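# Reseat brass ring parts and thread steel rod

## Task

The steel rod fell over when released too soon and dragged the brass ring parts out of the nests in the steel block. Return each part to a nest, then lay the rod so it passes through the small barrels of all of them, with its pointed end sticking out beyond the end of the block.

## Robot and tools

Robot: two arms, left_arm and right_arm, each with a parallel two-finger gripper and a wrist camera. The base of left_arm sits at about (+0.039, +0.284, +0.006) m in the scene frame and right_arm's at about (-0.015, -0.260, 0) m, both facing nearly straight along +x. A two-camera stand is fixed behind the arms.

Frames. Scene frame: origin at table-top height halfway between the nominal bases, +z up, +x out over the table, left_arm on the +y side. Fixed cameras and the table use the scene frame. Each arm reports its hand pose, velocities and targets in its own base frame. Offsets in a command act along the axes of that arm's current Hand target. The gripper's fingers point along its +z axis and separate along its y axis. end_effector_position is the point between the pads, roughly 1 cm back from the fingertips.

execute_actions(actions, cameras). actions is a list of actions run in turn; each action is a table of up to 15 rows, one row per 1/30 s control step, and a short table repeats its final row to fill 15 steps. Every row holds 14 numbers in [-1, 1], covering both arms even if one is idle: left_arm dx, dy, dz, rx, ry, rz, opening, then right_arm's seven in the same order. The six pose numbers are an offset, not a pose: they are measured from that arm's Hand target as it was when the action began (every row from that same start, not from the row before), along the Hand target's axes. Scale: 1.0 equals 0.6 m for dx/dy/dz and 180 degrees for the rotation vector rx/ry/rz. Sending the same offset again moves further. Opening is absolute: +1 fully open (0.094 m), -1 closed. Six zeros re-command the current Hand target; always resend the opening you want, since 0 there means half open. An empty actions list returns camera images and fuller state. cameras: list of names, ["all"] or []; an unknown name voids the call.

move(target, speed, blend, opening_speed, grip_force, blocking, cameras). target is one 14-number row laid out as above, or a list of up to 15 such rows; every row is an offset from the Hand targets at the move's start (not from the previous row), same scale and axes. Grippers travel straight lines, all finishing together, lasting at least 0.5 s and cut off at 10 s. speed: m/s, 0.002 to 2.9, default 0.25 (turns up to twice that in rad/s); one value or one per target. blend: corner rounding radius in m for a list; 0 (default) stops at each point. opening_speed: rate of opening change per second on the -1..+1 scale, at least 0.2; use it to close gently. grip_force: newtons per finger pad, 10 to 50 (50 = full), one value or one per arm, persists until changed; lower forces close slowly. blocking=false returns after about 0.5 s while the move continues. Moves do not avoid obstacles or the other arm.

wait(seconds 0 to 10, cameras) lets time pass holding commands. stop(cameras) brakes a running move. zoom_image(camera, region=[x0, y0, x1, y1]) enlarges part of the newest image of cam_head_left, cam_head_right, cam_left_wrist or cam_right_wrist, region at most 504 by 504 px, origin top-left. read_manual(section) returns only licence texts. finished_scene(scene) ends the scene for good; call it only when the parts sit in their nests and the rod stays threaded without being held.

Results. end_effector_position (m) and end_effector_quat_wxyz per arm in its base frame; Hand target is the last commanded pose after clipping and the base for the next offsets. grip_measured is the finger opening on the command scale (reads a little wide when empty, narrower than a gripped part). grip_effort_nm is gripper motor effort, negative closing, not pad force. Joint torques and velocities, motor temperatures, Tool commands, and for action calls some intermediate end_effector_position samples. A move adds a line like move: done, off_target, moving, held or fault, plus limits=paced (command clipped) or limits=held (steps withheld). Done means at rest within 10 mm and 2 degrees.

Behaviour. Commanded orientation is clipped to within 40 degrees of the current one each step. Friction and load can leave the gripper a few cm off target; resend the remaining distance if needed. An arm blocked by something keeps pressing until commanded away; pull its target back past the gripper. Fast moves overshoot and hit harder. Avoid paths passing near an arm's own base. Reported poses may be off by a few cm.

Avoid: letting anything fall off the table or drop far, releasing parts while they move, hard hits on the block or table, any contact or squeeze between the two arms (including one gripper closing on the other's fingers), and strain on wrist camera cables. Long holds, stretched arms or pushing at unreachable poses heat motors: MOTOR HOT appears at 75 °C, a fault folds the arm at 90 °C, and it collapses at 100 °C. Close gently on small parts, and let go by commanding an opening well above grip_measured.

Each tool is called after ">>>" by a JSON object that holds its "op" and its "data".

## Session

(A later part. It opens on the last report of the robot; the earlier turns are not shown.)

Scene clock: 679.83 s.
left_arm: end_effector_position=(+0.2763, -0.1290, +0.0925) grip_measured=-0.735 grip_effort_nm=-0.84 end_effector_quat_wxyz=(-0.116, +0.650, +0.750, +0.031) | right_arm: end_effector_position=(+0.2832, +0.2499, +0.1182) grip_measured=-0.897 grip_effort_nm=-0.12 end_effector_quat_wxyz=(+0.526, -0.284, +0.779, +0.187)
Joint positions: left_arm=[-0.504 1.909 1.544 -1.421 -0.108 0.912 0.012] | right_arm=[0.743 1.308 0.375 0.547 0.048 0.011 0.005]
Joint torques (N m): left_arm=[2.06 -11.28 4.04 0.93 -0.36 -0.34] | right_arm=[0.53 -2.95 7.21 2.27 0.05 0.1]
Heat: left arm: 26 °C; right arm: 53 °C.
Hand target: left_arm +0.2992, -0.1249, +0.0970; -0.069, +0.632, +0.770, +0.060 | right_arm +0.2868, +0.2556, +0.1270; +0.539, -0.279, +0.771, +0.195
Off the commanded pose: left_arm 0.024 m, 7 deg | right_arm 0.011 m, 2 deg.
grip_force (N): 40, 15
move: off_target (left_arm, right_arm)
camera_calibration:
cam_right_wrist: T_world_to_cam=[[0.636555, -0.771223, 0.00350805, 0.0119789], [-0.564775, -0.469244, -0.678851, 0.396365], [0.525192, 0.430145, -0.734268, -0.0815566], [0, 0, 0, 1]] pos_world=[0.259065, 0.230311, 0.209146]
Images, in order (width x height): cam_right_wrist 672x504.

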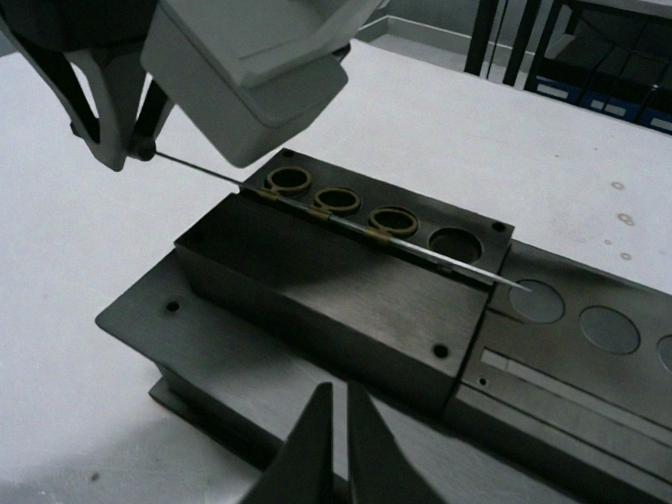

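>>> {"op": "move", "data": {"target": [0.0031, 0.0000, 0.0018, 0, 0, 0, -0.95, 0, 0, 0, 0, 0, 0, -0.9], "speed": 0.02, "cameras": ["cam_right_wrist","cam_left_wrist"]}}

>>> {"op": "zoom_image", "data": {"camera": "cam_right_wrist", "region": [235, 145, 455, 295]}}

>>> {"op": "zoom_image", "data": {"camera": "cam_right_wrist", "region": [235, 155, 335, 230]}}

Scene clock: 681.27 s.
left_arm: end_effector_position=(+0.2761, -0.1286, +0.0899) grip_measured=-0.735 grip_effort_nm=-0.84 end_effector_quat_wxyz=(-0.116, +0.651, +0.750, +0.029) | right_arm: end_effector_position=(+0.2832, +0.2499, +0.1182) grip_measured=-0.897 grip_effort_nm=-0.12 end_effector_quat_wxyz=(+0.526, -0.284, +0.779, +0.187)
Joint positions: left_arm=[-0.501 1.909 1.534 -1.411 -0.105 0.918 0.012] | right_arm=[0.743 1.308 0.375 0.547 0.048 0.011 0.005]
Joint torques (N m): left_arm=[2.13 -11.92 4.18 0.93 -0.46 -0.34] | right_arm=[0.53 -2.97 7.2 2.27 0.05 0.09]
Heat: left arm: 26 °C; right arm: 53 °C.
Hand target: left_arm +0.2989, -0.1230, +0.0963; -0.069, +0.632, +0.770, +0.060 | right_arm +0.2868, +0.2556, +0.1270; +0.539, -0.279, +0.771, +0.195
Off the commanded pose: left_arm 0.024 m, 7 deg | right_arm 0.011 m, 2 deg.
grip_force (N): 40, 15
move: off_target (left_arm, right_arm)
camera_calibration:
cam_left_wrist: T_world_to_cam=[[-0.984114, -0.14651, 0.100273, 0.244542], [-0.0593084, 0.803647, 0.592144, 0.103927], [-0.167339, 0.57679, -0.799569, 0.28393], [0, 0, 0, 1]] pos_world=[0.294333, -0.21146, 0.140961]
cam_right_wrist: T_world_to_cam=[[0.636555, -0.771223, 0.00350805, 0.0119789], [-0.564775, -0.469244, -0.678851, 0.396365], [0.525192, 0.430145, -0.734268, -0.0815566], [0, 0, 0, 1]] pos_world=[0.259065, 0.230311, 0.209146]
Images, in order (width x height): cam_left_wrist 672x504, cam_right_wrist 672x504.

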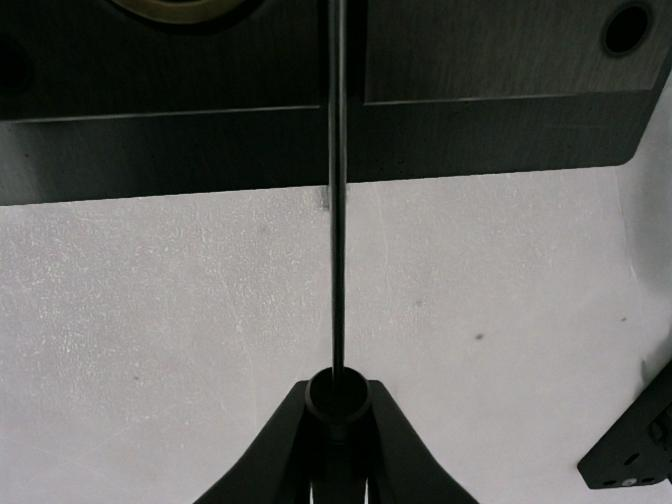

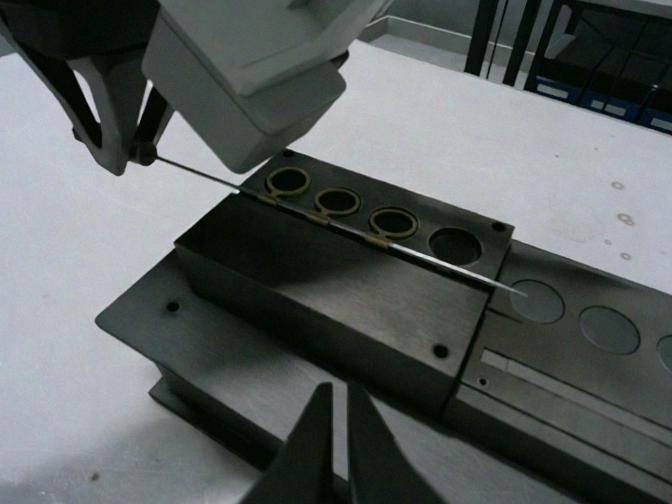

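Scaled by 2.291 from the camera's 672x504 image, which has a finer 960x720 frame.

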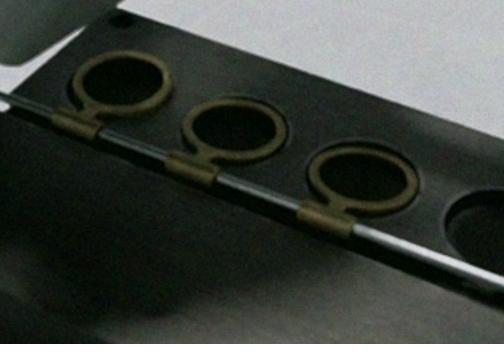

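Scaled by 5.040 from the camera's 672x504 image, which has a finer 960x720 frame.

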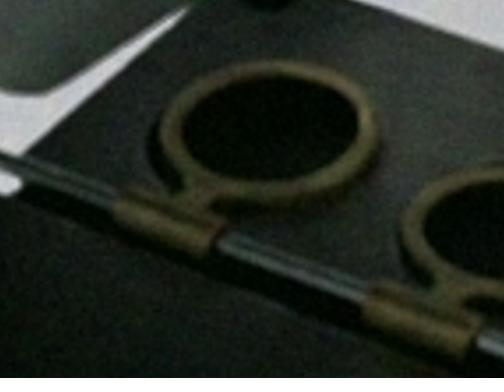

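>>> {"op": "move", "data": {"target": [0.0037, 0.0000, -0.0019, 0, 0, 0, -0.95, 0, 0, 0, 0, 0, 0, -0.9], "speed": 0.02, "cameras": ["cam_right_wrist"]}}

>>> {"op": "zoom_image", "data": {"camera": "cam_right_wrist", "region": [235, 145, 455, 295]}}

>>> {"op": "zoom_image", "data": {"camera": "cam_right_wrist", "region": [235, 155, 335, 230]}}

Scene clock: 683.67 s.
left_arm: end_effector_position=(+0.2763, -0.1283, +0.0899) grip_measured=-0.735 grip_effort_nm=-0.84 end_effector_quat_wxyz=(-0.115, +0.652, +0.749, +0.027) | right_arm: end_effector_position=(+0.2832, +0.2499, +0.1182) grip_measured=-0.897 grip_effort_nm=-0.12 end_effector_quat_wxyz=(+0.526, -0.284, +0.779, +0.187)
Joint positions: left_arm=[-0.498 1.909 1.534 -1.41 -0.102 0.923 0.012] | right_arm=[0.743 1.308 0.375 0.547 0.048 0.011 0.005]
Joint torques (N m): left_arm=[2.26 -12.26 4.05 0.81 -0.47 -0.43] | right_arm=[0.51 -2.97 7.21 2.26 0.06 0.09]
Heat: left arm: 26 °C; right arm: 53 °C.
Hand target: left_arm +0.2985, -0.1210, +0.0978; -0.069, +0.632, +0.770, +0.060 | right_arm +0.2868, +0.2556, +0.1270; +0.539, -0.279, +0.771, +0.195
Off the commanded pose: left_arm 0.025 m, 7 deg | right_arm 0.011 m, 2 deg.
grip_force (N): 40, 15
move: off_target (left_arm, right_arm)
camera_calibration:
cam_right_wrist: T_world_to_cam=[[0.636555, -0.771223, 0.00350805, 0.0119789], [-0.564775, -0.469244, -0.678851, 0.396365], [0.525192, 0.430145, -0.734268, -0.0815566], [0, 0, 0, 1]] pos_world=[0.259065, 0.230311, 0.209146]
Images, in order (width x height): cam_right_wrist 672x504.

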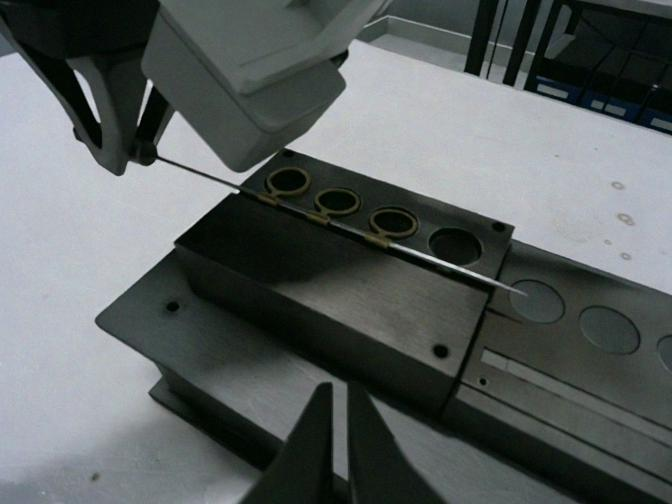

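Scaled by 2.291 from the camera's 672x504 image, which has a finer 960x720 frame.

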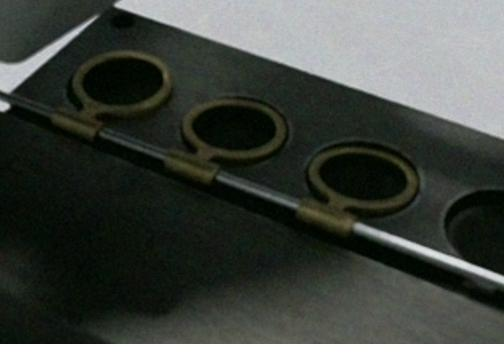

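Scaled by 5.040 from the camera's 672x504 image, which has a finer 960x720 frame.

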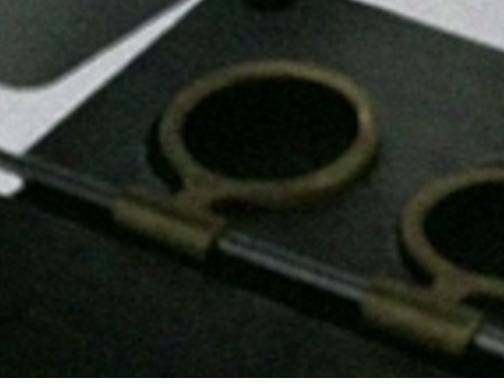

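>>> {"op": "move", "data": {"target": [0.0, -0.0004, 0.0021, 0, 0, 0, -0.95, 0, 0, 0, 0, 0, 0, -0.9], "speed": 0.02, "cameras": ["cam_right_wrist","cam_left_wrist"]}}

>>> {"op": "zoom_image", "data": {"camera": "cam_right_wrist", "region": [235, 145, 455, 295]}}

>>> {"op": "zoom_image", "data": {"camera": "cam_right_wrist", "region": [235, 155, 335, 230]}}

Scene clock: 685.80 s.
left_arm: end_effector_position=(+0.2765, -0.1279, +0.0910) grip_measured=-0.735 grip_effort_nm=-0.84 end_effector_quat_wxyz=(-0.111, +0.651, +0.750, +0.027) | right_arm: end_effector_position=(+0.2832, +0.2499, +0.1182) grip_measured=-0.897 grip_effort_nm=-0.12 end_effector_quat_wxyz=(+0.526, -0.284, +0.779, +0.187)
Joint positions: left_arm=[-0.496 1.899 1.528 -1.405 -0.101 0.923 0.012] | right_arm=[0.743 1.308 0.375 0.547 0.048 0.011 0.005]
Joint torques (N m): left_arm=[2.17 -11.51 3.96 0.87 -0.46 -0.36] | right_arm=[0.51 -2.96 7.21 2.26 0.06 0.09]
Heat: left arm: 26 °C; right arm: 53 °C.
Hand target: left_arm +0.2982, -0.1209, +0.0966; -0.069, +0.632, +0.770, +0.060 | right_arm +0.2868, +0.2556, +0.1270; +0.539, -0.279, +0.771, +0.195
Off the commanded pose: left_arm 0.024 m, 7 deg | right_arm 0.011 m, 2 deg.
grip_force (N): 40, 15
move: off_target (left_arm, right_arm)
camera_calibration:
cam_left_wrist: T_world_to_cam=[[-0.984596, -0.145916, 0.0963294, 0.245427], [-0.0626794, 0.808886, 0.584615, 0.105057], [-0.163224, 0.569572, -0.805572, 0.282959], [0, 0, 0, 1]] pos_world=[0.294418, -0.210333, 0.142884]
cam_right_wrist: T_world_to_cam=[[0.636555, -0.771223, 0.00350805, 0.0119789], [-0.564775, -0.469244, -0.678851, 0.396365], [0.525192, 0.430145, -0.734268, -0.0815566], [0, 0, 0, 1]] pos_world=[0.259065, 0.230311, 0.209146]
Images, in order (width x height): cam_left_wrist 672x504, cam_right_wrist 672x504.

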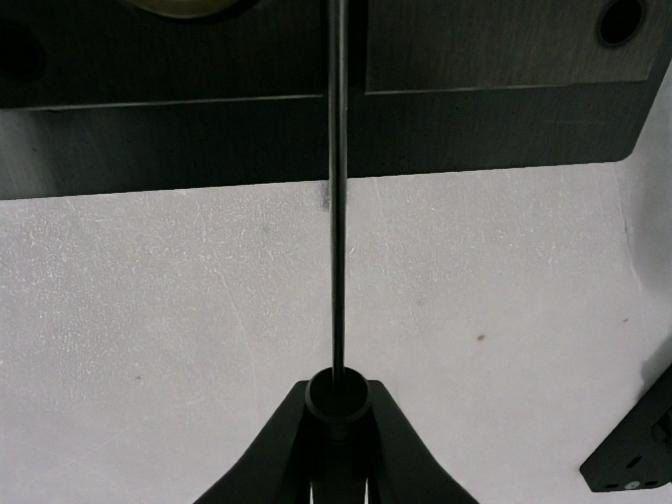

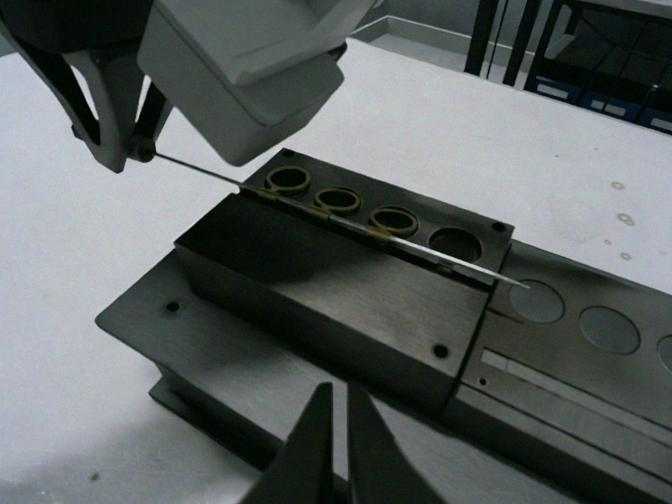

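Scaled by 2.291 from the camera's 672x504 image, which has a finer 960x720 frame.

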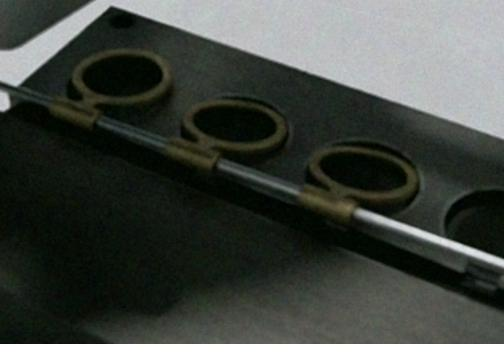

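Scaled by 5.040 from the camera's 672x504 image, which has a finer 960x720 frame.

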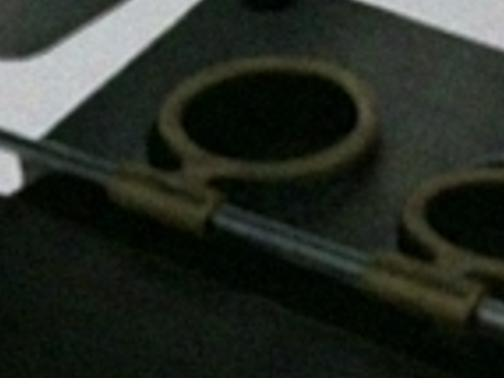

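>>> {"op": "move", "data": {"target": [0.0001, -0.0004, 0.0040, 0, 0, 0, -0.95, 0, 0, 0, 0, 0, 0, -0.9], "speed": 0.02, "cameras": ["cam_right_wrist"]}}

>>> {"op": "zoom_image", "data": {"camera": "cam_right_wrist", "region": [235, 145, 455, 295]}}

>>> {"op": "zoom_image", "data": {"camera": "cam_right_wrist", "region": [235, 155, 335, 230]}}

Scene clock: 687.50 s.
left_arm: end_effector_position=(+0.2760, -0.1277, +0.0882) grip_measured=-0.735 grip_effort_nm=-0.84 end_effector_quat_wxyz=(-0.111, +0.651, +0.750, +0.027) | right_arm: end_effector_position=(+0.2832, +0.2499, +0.1182) grip_measured=-0.897 grip_effort_nm=-0.12 end_effector_quat_wxyz=(+0.526, -0.284, +0.779, +0.187)
Joint positions: left_arm=[-0.496 1.899 1.516 -1.394 -0.101 0.924 0.012] | right_arm=[0.743 1.308 0.375 0.547 0.048 0.011 0.005]
Joint torques (N m): left_arm=[2.36 -11.52 4.18 0.8 -0.5 -0.33] | right_arm=[0.51 -2.97 7.21 2.27 0.05 0.09]
Heat: left arm: 26 °C; right arm: 53 °C.
Hand target: left_arm +0.2979, -0.1204, +0.0942; -0.069, +0.632, +0.770, +0.060 | right_arm +0.2868, +0.2556, +0.1270; +0.539, -0.279, +0.771, +0.195
Off the commanded pose: left_arm 0.024 m, 7 deg | right_arm 0.011 m, 2 deg.
grip_force (N): 40, 15
move: off_target (left_arm, right_arm)
camera_calibration:
cam_right_wrist: T_world_to_cam=[[0.636555, -0.771223, 0.00350805, 0.0119789], [-0.564775, -0.469244, -0.678851, 0.396365], [0.525192, 0.430145, -0.734268, -0.0815566], [0, 0, 0, 1]] pos_world=[0.259065, 0.230311, 0.209146]
Images, in order (width x height): cam_right_wrist 672x504.

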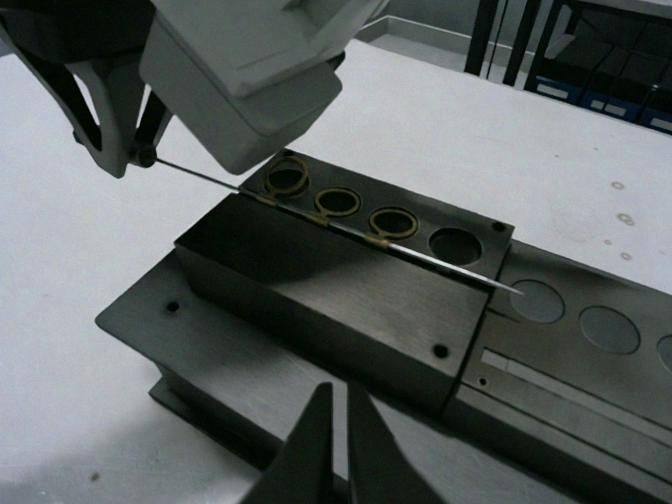

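Scaled by 2.291 from the camera's 672x504 image, which has a finer 960x720 frame.

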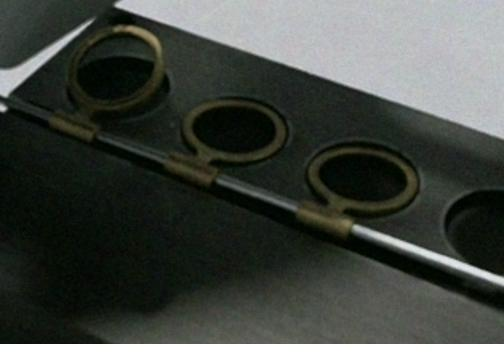

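Scaled by 5.040 from the camera's 672x504 image, which has a finer 960x720 frame.

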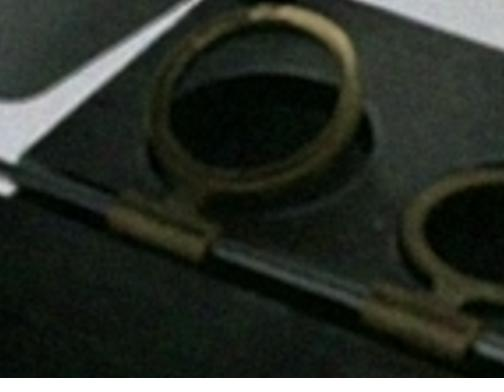

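>>> {"op": "move", "data": {"target": [-0.0063, 0.0012, -0.0080, 0, 0, 0, -0.95, 0, 0, 0, 0, 0, 0, -0.9], "speed": 0.02, "cameras": ["cam_right_wrist"]}}

>>> {"op": "zoom_image", "data": {"camera": "cam_right_wrist", "region": [235, 145, 455, 295]}}

>>> {"op": "zoom_image", "data": {"camera": "cam_right_wrist", "region": [235, 155, 335, 230]}}

Scene clock: 689.63 s.
left_arm: end_effector_position=(+0.2760, -0.1277, +0.0882) grip_measured=-0.735 grip_effort_nm=-0.84 end_effector_quat_wxyz=(-0.111, +0.651, +0.750, +0.027) | right_arm: end_effector_position=(+0.2832, +0.2499, +0.1182) grip_measured=-0.897 grip_effort_nm=-0.12 end_effector_quat_wxyz=(+0.526, -0.284, +0.779, +0.187)
Joint positions: left_arm=[-0.496 1.899 1.516 -1.394 -0.101 0.924 0.012] | right_arm=[0.743 1.308 0.375 0.547 0.048 0.011 0.005]
Joint torques (N m): left_arm=[1.4 -10.92 6.38 0.62 -0.43 -0.44] | right_arm=[0.51 -2.96 7.19 2.26 0.06 0.09]
Heat: left arm: 26 °C; right arm: 53 °C.
Hand target: left_arm +0.2995, -0.1248, +0.0983; -0.069, +0.632, +0.770, +0.060 | right_arm +0.2868, +0.2556, +0.1270; +0.539, -0.279, +0.771, +0.195
Off the commanded pose: left_arm 0.026 m, 7 deg | right_arm 0.011 m, 2 deg.
grip_force (N): 40, 15
move: off_target (left_arm, right_arm)
camera_calibration:
cam_right_wrist: T_world_to_cam=[[0.636555, -0.771223, 0.00350805, 0.0119789], [-0.564775, -0.469244, -0.678851, 0.396365], [0.525192, 0.430145, -0.734268, -0.0815566], [0, 0, 0, 1]] pos_world=[0.259065, 0.230311, 0.209146]
Images, in order (width x height): cam_right_wrist 672x504.

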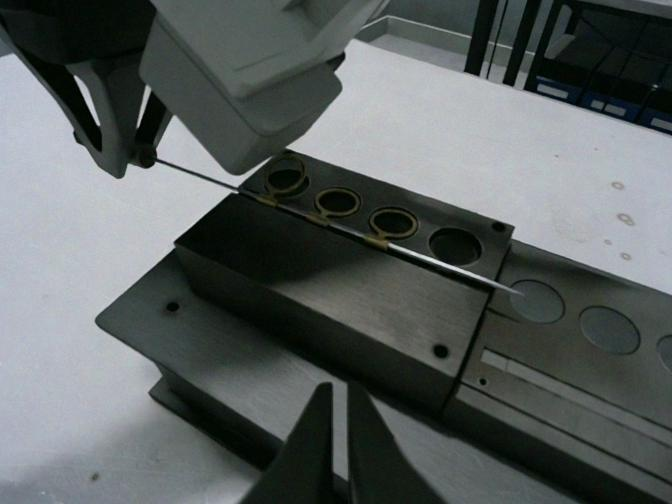

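Scaled by 2.291 from the camera's 672x504 image, which has a finer 960x720 frame.

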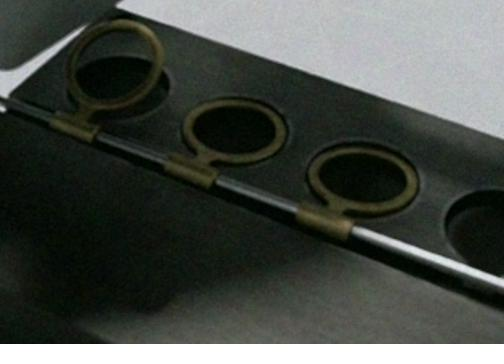

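Scaled by 5.040 from the camera's 672x504 image, which has a finer 960x720 frame.

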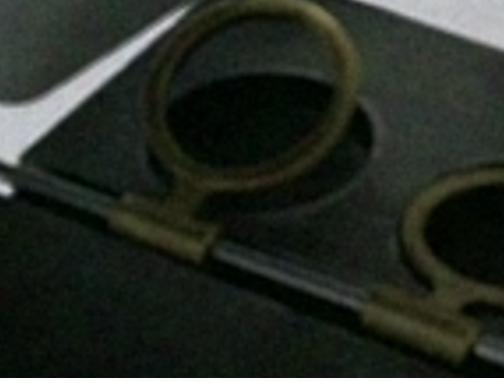

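>>> {"op": "move", "data": {"target": [-0.0016, 0.0006, -0.0030, 0, 0, 0, -0.95, 0, 0, 0, 0, 0, 0, -0.9], "speed": 0.02, "cameras": ["cam_right_wrist"]}}

>>> {"op": "zoom_image", "data": {"camera": "cam_right_wrist", "region": [235, 145, 455, 295]}}

Scene clock: 691.03 s.
left_arm: end_effector_position=(+0.2764, -0.1279, +0.0898) grip_measured=-0.735 grip_effort_nm=-0.84 end_effector_quat_wxyz=(-0.111, +0.651, +0.750, +0.027) | right_arm: end_effector_position=(+0.2832, +0.2499, +0.1182) grip_measured=-0.897 grip_effort_nm=-0.12 end_effector_quat_wxyz=(+0.526, -0.284, +0.779, +0.187)
Joint positions: left_arm=[-0.496 1.899 1.523 -1.399 -0.101 0.924 0.012] | right_arm=[0.743 1.308 0.375 0.547 0.048 0.011 0.005]
Joint torques (N m): left_arm=[1.24 -10.47 6.8 0.6 -0.46 -0.46] | right_arm=[0.51 -2.96 7.2 2.26 0.05 0.09]
Heat: left arm: 26 °C; right arm: 53 °C.
Hand target: left_arm +0.3001, -0.1260, +0.0999; -0.069, +0.632, +0.770, +0.060 | right_arm +0.2868, +0.2556, +0.1270; +0.539, -0.279, +0.771, +0.195
Off the commanded pose: left_arm 0.026 m, 7 deg | right_arm 0.011 m, 2 deg.
grip_force (N): 40, 15
move: off_target (left_arm, right_arm)
camera_calibration:
cam_right_wrist: T_world_to_cam=[[0.636555, -0.771223, 0.00350805, 0.0119789], [-0.564775, -0.469244, -0.678851, 0.396365], [0.525192, 0.430145, -0.734268, -0.0815566], [0, 0, 0, 1]] pos_world=[0.259065, 0.230311, 0.209146]
Images, in order (width x height): cam_right_wrist 672x504.

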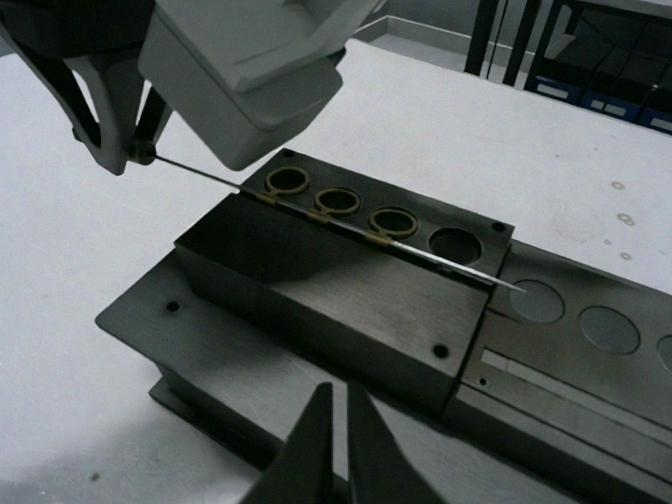

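Scaled by 2.291 from the camera's 672x504 image, which has a finer 960x720 frame.

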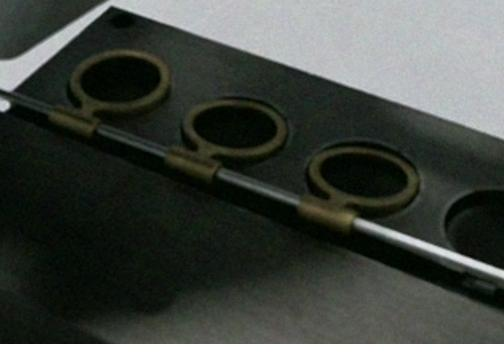

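>>> {"op": "zoom_image", "data": {"camera": "cam_right_wrist", "region": [235, 155, 335, 230]}}

Scaled by 5.040 from the camera's 672x504 image, which has a finer 960x720 frame.

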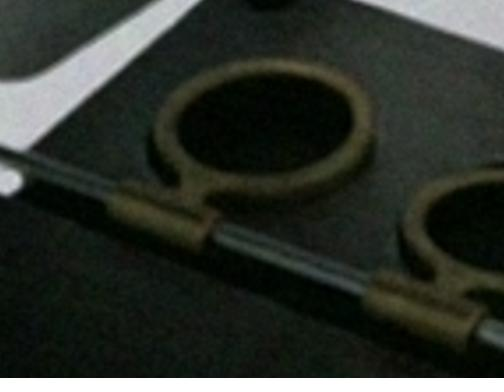

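>>> {"op": "move", "data": {"target": [-0.0123, -0.0002, 0.0113, 0, 0, 0, -0.95, 0, 0, 0, 0, 0, 0, -0.9], "speed": 0.02, "cameras": ["cam_right_wrist"]}}

>>> {"op": "zoom_image", "data": {"camera": "cam_right_wrist", "region": [235, 145, 455, 295]}}

Scene clock: 693.77 s.
left_arm: end_effector_position=(+0.2762, -0.1281, +0.0898) grip_measured=-0.735 grip_effort_nm=-0.84 end_effector_quat_wxyz=(-0.111, +0.651, +0.751, +0.029) | right_arm: end_effector_position=(+0.2832, +0.2499, +0.1182) grip_measured=-0.897 grip_effort_nm=-0.12 end_effector_quat_wxyz=(+0.526, -0.284, +0.779, +0.187)
Joint positions: left_arm=[-0.499 1.899 1.523 -1.4 -0.103 0.919 0.012] | right_arm=[0.743 1.308 0.375 0.547 0.048 0.011 0.005]
Joint torques (N m): left_arm=[0.29 -8.91 6.23 0.87 -0.44 -0.56] | right_arm=[0.5 -2.97 7.19 2.27 0.05 0.08]
Heat: left arm: 26 °C; right arm: 53 °C.
Hand target: left_arm +0.3011, -0.1319, +0.0919; -0.069, +0.632, +0.770, +0.060 | right_arm +0.2868, +0.2556, +0.1270; +0.539, -0.279, +0.771, +0.195
Off the commanded pose: left_arm 0.025 m, 7 deg | right_arm 0.011 m, 2 deg.
grip_force (N): 40, 15
move: off_target (left_arm, right_arm)
camera_calibration:
cam_right_wrist: T_world_to_cam=[[0.636555, -0.771223, 0.00350805, 0.0119789], [-0.564775, -0.469244, -0.678851, 0.396365], [0.525192, 0.430145, -0.734268, -0.0815566], [0, 0, 0, 1]] pos_world=[0.259065, 0.230311, 0.209146]
Images, in order (width x height): cam_right_wrist 672x504.

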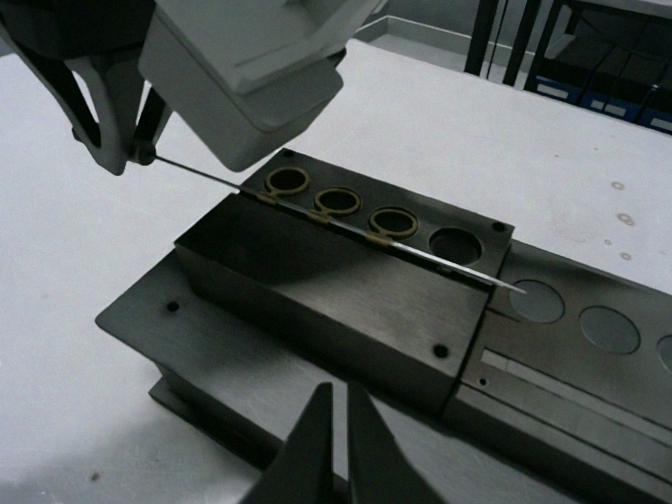

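Scaled by 2.291 from the camera's 672x504 image, which has a finer 960x720 frame.

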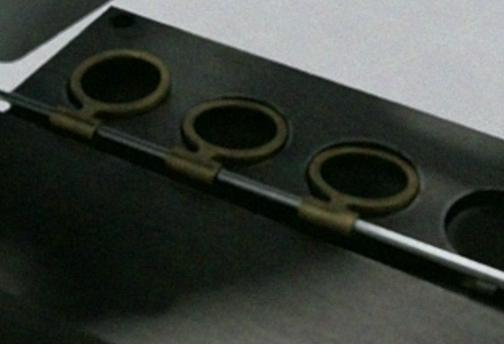

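>>> {"op": "move", "data": {"target": [-0.0064, 0.0000, 0.0031, 0, 0, 0, -0.95, 0, 0, 0, 0, 0, 0, -0.9], "speed": 0.02, "cameras": ["cam_right_wrist"]}}

>>> {"op": "zoom_image", "data": {"camera": "cam_right_wrist", "region": [235, 145, 455, 295]}}

Scene clock: 695.00 s.
left_arm: end_effector_position=(+0.2762, -0.1285, +0.0900) grip_measured=-0.735 grip_effort_nm=-0.84 end_effector_quat_wxyz=(-0.112, +0.650, +0.751, +0.033) | right_arm: end_effector_position=(+0.2832, +0.2499, +0.1182) grip_measured=-0.897 grip_effort_nm=-0.12 end_effector_quat_wxyz=(+0.526, -0.284, +0.779, +0.187)
Joint positions: left_arm=[-0.504 1.899 1.523 -1.4 -0.111 0.911 0.012] | right_arm=[0.743 1.308 0.375 0.547 0.048 0.011 0.005]
Joint torques (N m): left_arm=[0.06 -8.39 6.5 0.9 -0.38 -0.51] | right_arm=[0.53 -2.95 7.21 2.27 0.05 0.09]
Heat: left arm: 26 °C; right arm: 53 °C.
Hand target: left_arm +0.3018, -0.1353, +0.0894; -0.069, +0.632, +0.770, +0.060 | right_arm +0.2868, +0.2556, +0.1270; +0.539, -0.279, +0.771, +0.195
Off the commanded pose: left_arm 0.027 m, 6 deg | right_arm 0.011 m, 2 deg.
grip_force (N): 40, 15
move: off_target (left_arm, right_arm)
camera_calibration:
cam_right_wrist: T_world_to_cam=[[0.636555, -0.771223, 0.00350805, 0.0119789], [-0.564775, -0.469244, -0.678851, 0.396365], [0.525192, 0.430145, -0.734268, -0.0815566], [0, 0, 0, 1]] pos_world=[0.259065, 0.230311, 0.209146]
Images, in order (width x height): cam_right_wrist 672x504.

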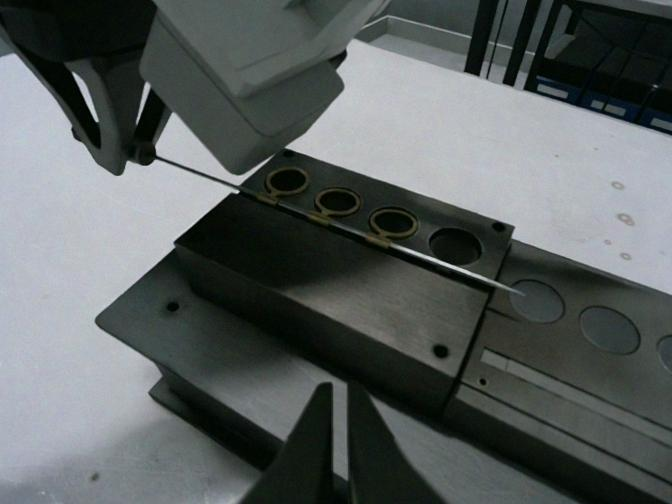

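Scaled by 2.291 from the camera's 672x504 image, which has a finer 960x720 frame.

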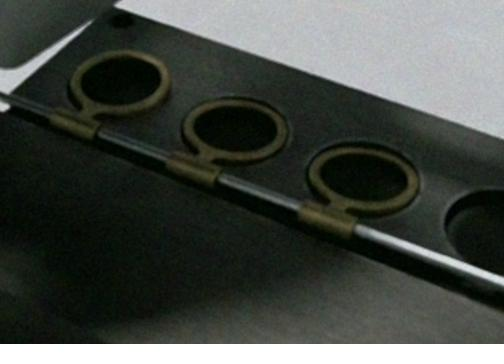

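>>> {"op": "move", "data": {"target": [-0.0060, 0.0000, 0.0045, 0, 0, 0, -0.95, 0, 0, 0, 0, 0, 0, -0.9], "speed": 0.02, "cameras": ["cam_right_wrist","cam_left_wrist"]}}

>>> {"op": "zoom_image", "data": {"camera": "cam_right_wrist", "region": [235, 145, 455, 295]}}

Scene clock: 696.30 s.
left_arm: end_effector_position=(+0.2762, -0.1287, +0.0901) grip_measured=-0.735 grip_effort_nm=-0.84 end_effector_quat_wxyz=(-0.112, +0.649, +0.751, +0.037) | right_arm: end_effector_position=(+0.2832, +0.2499, +0.1182) grip_measured=-0.897 grip_effort_nm=-0.12 end_effector_quat_wxyz=(+0.526, -0.284, +0.779, +0.187)
Joint positions: left_arm=[-0.509 1.899 1.523 -1.4 -0.117 0.904 0.012] | right_arm=[0.743 1.308 0.375 0.547 0.048 0.011 0.005]
Joint torques (N m): left_arm=[-0.03 -7.69 6.3 1.04 -0.26 -0.55] | right_arm=[0.51 -2.96 7.21 2.27 0.06 0.09]
Heat: left arm: 26 °C; right arm: 53 °C.
Hand target: left_arm +0.3024, -0.1382, +0.0861; -0.069, +0.632, +0.770, +0.060 | right_arm +0.2868, +0.2556, +0.1270; +0.539, -0.279, +0.771, +0.195
Off the commanded pose: left_arm 0.028 m, 6 deg | right_arm 0.011 m, 2 deg.
grip_force (N): 40, 15
move: off_target (left_arm, right_arm)
camera_calibration:
cam_left_wrist: T_world_to_cam=[[-0.985228, -0.149986, 0.0826423, 0.24602], [-0.0715518, 0.798994, 0.597067, 0.106336], [-0.155582, 0.582334, -0.797923, 0.28148], [0, 0, 0, 1]] pos_world=[0.293788, -0.211978, 0.140778]
cam_right_wrist: T_world_to_cam=[[0.636555, -0.771223, 0.00350805, 0.0119789], [-0.564775, -0.469244, -0.678851, 0.396365], [0.525192, 0.430145, -0.734268, -0.0815566], [0, 0, 0, 1]] pos_world=[0.259065, 0.230311, 0.209146]
Images, in order (width x height): cam_left_wrist 672x504, cam_right_wrist 672x504.

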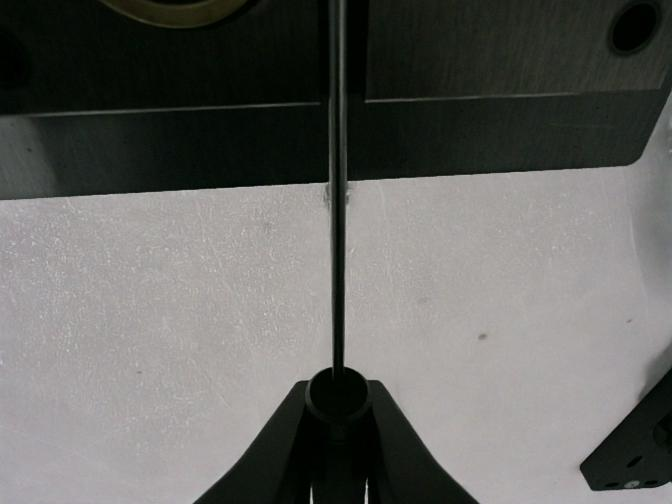

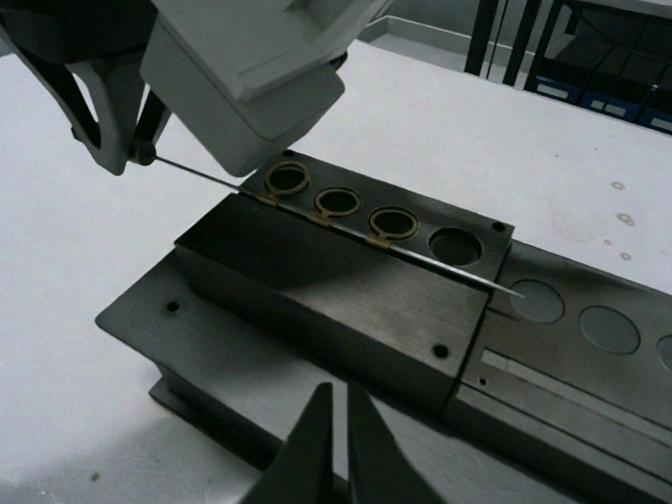

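Scaled by 2.291 from the camera's 672x504 image, which has a finer 960x720 frame.

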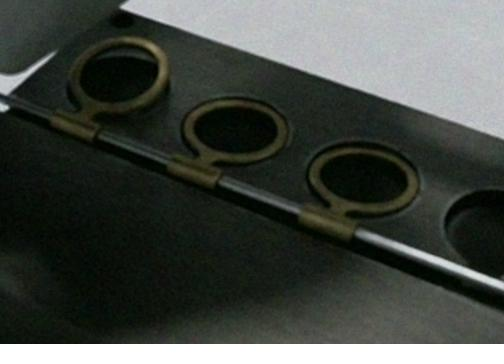

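>>> {"op": "move", "data": {"target": [0.0009, 0.0004, -0.0055, 0, 0, 0, -0.95, 0, 0, 0, 0, 0, 0, -0.9], "speed": 0.02, "cameras": ["cam_right_wrist"]}}

>>> {"op": "zoom_image", "data": {"camera": "cam_right_wrist", "region": [235, 145, 455, 295]}}

Scene clock: 698.43 s.
left_arm: end_effector_position=(+0.2762, -0.1288, +0.0908) grip_measured=-0.735 grip_effort_nm=-0.84 end_effector_quat_wxyz=(-0.112, +0.649, +0.751, +0.037) | right_arm: end_effector_position=(+0.2832, +0.2499, +0.1182) grip_measured=-0.897 grip_effort_nm=-0.12 end_effector_quat_wxyz=(+0.526, -0.284, +0.779, +0.187)
Joint positions: left_arm=[-0.509 1.899 1.525 -1.403 -0.118 0.904 0.012] | right_arm=[0.743 1.308 0.375 0.547 0.048 0.011 0.005]
Joint torques (N m): left_arm=[0.09 -7.73 7.12 0.89 -0.29 -0.51] | right_arm=[0.51 -2.95 7.21 2.27 0.05 0.09]
Heat: left arm: 26 °C; right arm: 53 °C.
Hand target: left_arm +0.3026, -0.1383, +0.0893; -0.069, +0.632, +0.770, +0.060 | right_arm +0.2868, +0.2556, +0.1270; +0.539, -0.279, +0.771, +0.195
Off the commanded pose: left_arm 0.028 m, 6 deg | right_arm 0.011 m, 2 deg.
grip_force (N): 40, 15
move: off_target (left_arm, right_arm)
camera_calibration:
cam_right_wrist: T_world_to_cam=[[0.636555, -0.771223, 0.00350805, 0.0119789], [-0.564775, -0.469244, -0.678851, 0.396365], [0.525192, 0.430145, -0.734268, -0.0815566], [0, 0, 0, 1]] pos_world=[0.259065, 0.230311, 0.209146]
Images, in order (width x height): cam_right_wrist 672x504.

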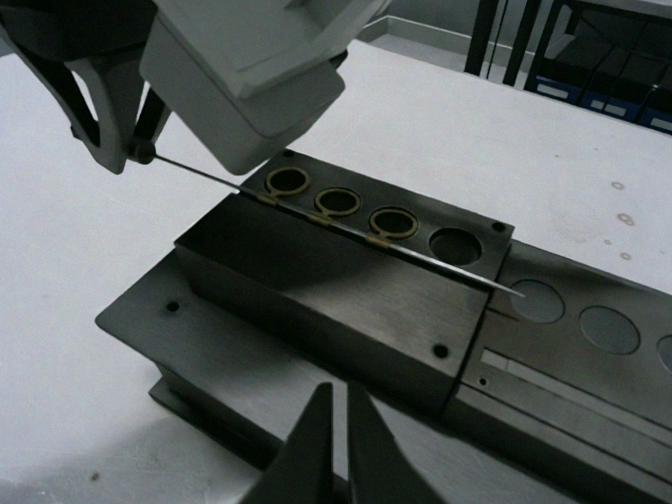

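Scaled by 2.291 from the camera's 672x504 image, which has a finer 960x720 frame.

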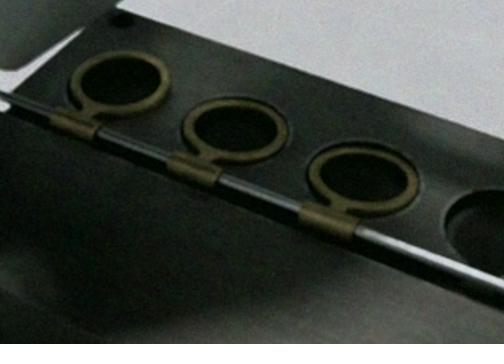

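>>> {"op": "move", "data": {"target": [-0.0037, 0.0000, 0.0019, 0, 0, 0, -0.95, 0, 0, 0, 0, 0, 0, -0.9], "speed": 0.02, "cameras": ["cam_right_wrist"]}}

>>> {"op": "zoom_image", "data": {"camera": "cam_right_wrist", "region": [235, 145, 455, 295]}}

Scene clock: 699.73 s.
left_arm: end_effector_position=(+0.2761, -0.1289, +0.0909) grip_measured=-0.735 grip_effort_nm=-0.84 end_effector_quat_wxyz=(-0.113, +0.649, +0.752, +0.040) | right_arm: end_effector_position=(+0.2832, +0.2499, +0.1182) grip_measured=-0.897 grip_effort_nm=-0.12 end_effector_quat_wxyz=(+0.526, -0.284, +0.779, +0.187)
Joint positions: left_arm=[-0.512 1.899 1.525 -1.403 -0.122 0.899 0.012] | right_arm=[0.743 1.308 0.375 0.547 0.048 0.011 0.005]
Joint torques (N m): left_arm=[-0.09 -7.16 7.24 0.96 -0.21 -0.52] | right_arm=[0.51 -2.96 7.21 2.26 0.05 0.09]
Heat: left arm: 26 °C; right arm: 53 °C.
Hand target: left_arm +0.3029, -0.1402, +0.0878; -0.069, +0.632, +0.770, +0.060 | right_arm +0.2868, +0.2556, +0.1270; +0.539, -0.279, +0.771, +0.195
Off the commanded pose: left_arm 0.029 m, 6 deg | right_arm 0.011 m, 2 deg.
grip_force (N): 40, 15
move: off_target (left_arm, right_arm)
camera_calibration:
cam_right_wrist: T_world_to_cam=[[0.636555, -0.771223, 0.00350805, 0.0119789], [-0.564775, -0.469244, -0.678851, 0.396365], [0.525192, 0.430145, -0.734268, -0.0815566], [0, 0, 0, 1]] pos_world=[0.259065, 0.230311, 0.209146]
Images, in order (width x height): cam_right_wrist 672x504.

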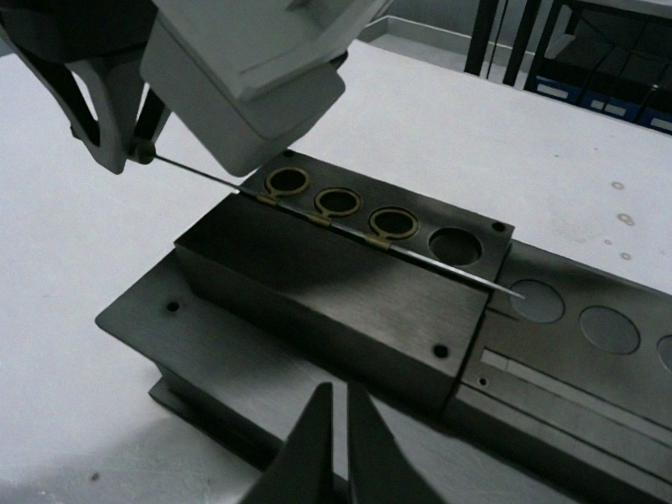

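Scaled by 2.291 from the camera's 672x504 image, which has a finer 960x720 frame.

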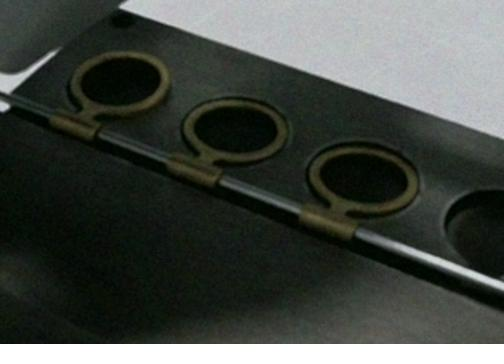

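>>> {"op": "move", "data": {"target": [-0.0055, 0.0000, 0.0024, 0, 0, 0, -0.95, 0, 0, 0, 0, 0, 0, -0.9], "speed": 0.02, "cameras": ["cam_right_wrist","cam_left_wrist"]}}

>>> {"op": "zoom_image", "data": {"camera": "cam_right_wrist", "region": [235, 145, 455, 295]}}

>>> {"op": "zoom_image", "data": {"camera": "cam_right_wrist", "region": [235, 155, 335, 230]}}

Scene clock: 701.37 s.
left_arm: end_effector_position=(+0.2761, -0.1295, +0.0905) grip_measured=-0.735 grip_effort_nm=-0.84 end_effector_quat_wxyz=(-0.115, +0.648, +0.751, +0.042) | right_arm: end_effector_position=(+0.2832, +0.2499, +0.1182) grip_measured=-0.897 grip_effort_nm=-0.12 end_effector_quat_wxyz=(+0.526, -0.284, +0.779, +0.187)
Joint positions: left_arm=[-0.517 1.905 1.53 -1.407 -0.127 0.894 0.012] | right_arm=[0.743 1.308 0.375 0.547 0.048 0.011 0.005]
Joint torques (N m): left_arm=[-0.21 -7.17 7.09 1.06 -0.15 -0.51] | right_arm=[0.51 -2.97 7.2 2.26 0.06 0.09]
Heat: left arm: 26 °C; right arm: 53 °C.
Hand target: left_arm +0.3037, -0.1432, +0.0858; -0.069, +0.632, +0.770, +0.060 | right_arm +0.2868, +0.2556, +0.1270; +0.539, -0.279, +0.771, +0.195
Off the commanded pose: left_arm 0.031 m, 6 deg | right_arm 0.011 m, 2 deg.
grip_force (N): 40, 15
move: off_target (left_arm, right_arm)
camera_calibration:
cam_left_wrist: T_world_to_cam=[[-0.985318, -0.151281, 0.0791412, 0.246008], [-0.0727272, 0.791286, 0.607106, 0.10506], [-0.154467, 0.592437, -0.79067, 0.282561], [0, 0, 0, 1]] pos_world=[0.293683, -0.213315, 0.14016]
cam_right_wrist: T_world_to_cam=[[0.636555, -0.771223, 0.00350805, 0.0119789], [-0.564775, -0.469244, -0.678851, 0.396365], [0.525192, 0.430145, -0.734268, -0.0815566], [0, 0, 0, 1]] pos_world=[0.259065, 0.230311, 0.209146]
Images, in order (width x height): cam_left_wrist 672x504, cam_right_wrist 672x504.

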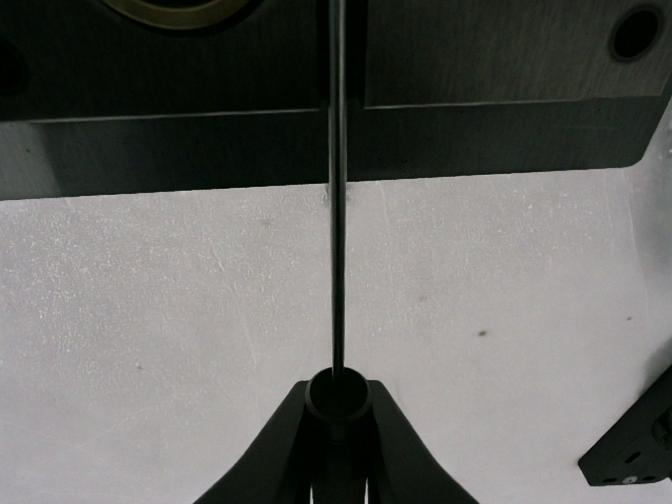

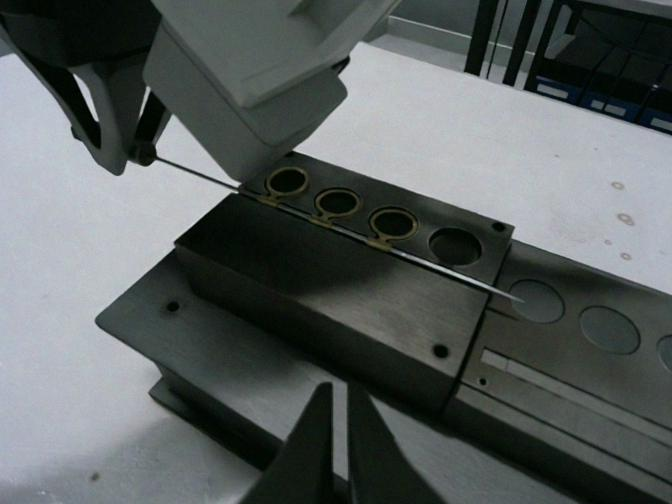

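Scaled by 2.291 from the camera's 672x504 image, which has a finer 960x720 frame.

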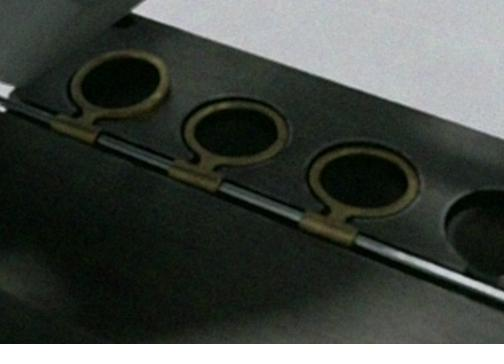

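Scaled by 5.040 from the camera's 672x504 image, which has a finer 960x720 frame.

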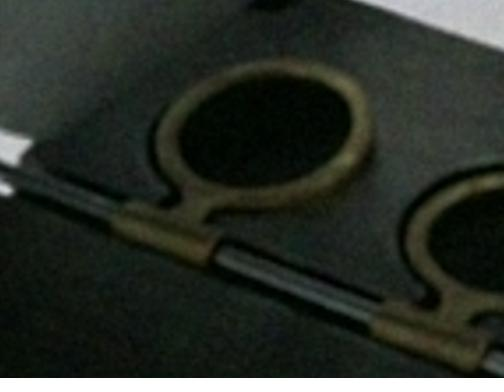

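>>> {"op": "move", "data": {"target": [-0.0026, 0.0004, -0.0029, 0, 0, 0, -0.95, 0, 0, 0, 0, 0, 0, -0.9], "speed": 0.02, "cameras": ["cam_right_wrist"]}}

>>> {"op": "zoom_image", "data": {"camera": "cam_right_wrist", "region": [235, 145, 455, 295]}}

>>> {"op": "zoom_image", "data": {"camera": "cam_right_wrist", "region": [235, 155, 335, 230]}}

Scene clock: 703.30 s.
left_arm: end_effector_position=(+0.2763, -0.1298, +0.0919) grip_measured=-0.735 grip_effort_nm=-0.84 end_effector_quat_wxyz=(-0.118, +0.648, +0.751, +0.044) | right_arm: end_effector_position=(+0.2832, +0.2499, +0.1182) grip_measured=-0.897 grip_effort_nm=-0.12 end_effector_quat_wxyz=(+0.526, -0.284, +0.779, +0.187)
Joint positions: left_arm=[-0.52 1.911 1.542 -1.419 -0.131 0.89 0.012] | right_arm=[0.743 1.308 0.375 0.547 0.048 0.011 0.005]
Joint torques (N m): left_arm=[-0.14 -7.21 7.43 1.08 -0.12 -0.5] | right_arm=[0.51 -2.96 7.2 2.26 0.06 0.09]
Heat: left arm: 26 °C; right arm: 53 °C.
Hand target: left_arm +0.3043, -0.1448, +0.0872; -0.069, +0.632, +0.770, +0.060 | right_arm +0.2868, +0.2556, +0.1270; +0.539, -0.279, +0.771, +0.195
Off the commanded pose: left_arm 0.032 m, 7 deg | right_arm 0.011 m, 2 deg.
grip_force (N): 40, 15
move: off_target (left_arm, right_arm)
camera_calibration:
cam_right_wrist: T_world_to_cam=[[0.636555, -0.771223, 0.00350805, 0.0119789], [-0.564775, -0.469244, -0.678851, 0.396365], [0.525192, 0.430145, -0.734268, -0.0815566], [0, 0, 0, 1]] pos_world=[0.259065, 0.230311, 0.209146]
Images, in order (width x height): cam_right_wrist 672x504.

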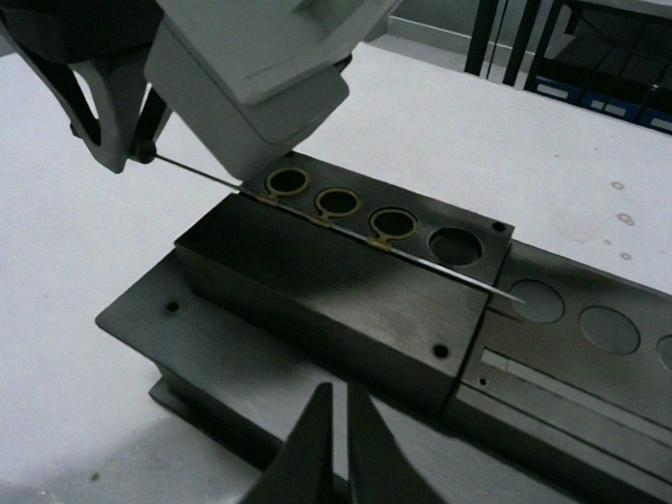

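Scaled by 2.291 from the camera's 672x504 image, which has a finer 960x720 frame.

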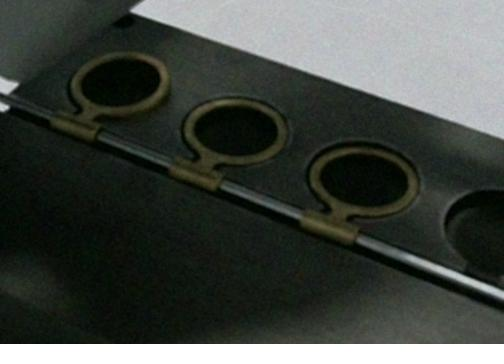

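Scaled by 5.040 from the camera's 672x504 image, which has a finer 960x720 frame.

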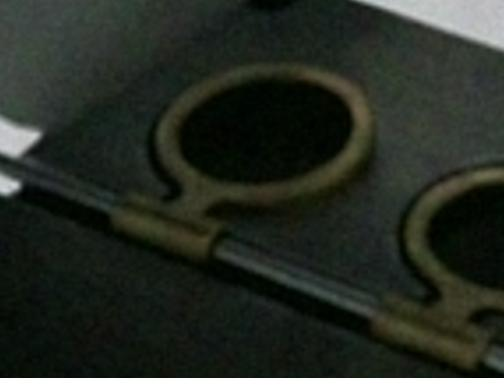

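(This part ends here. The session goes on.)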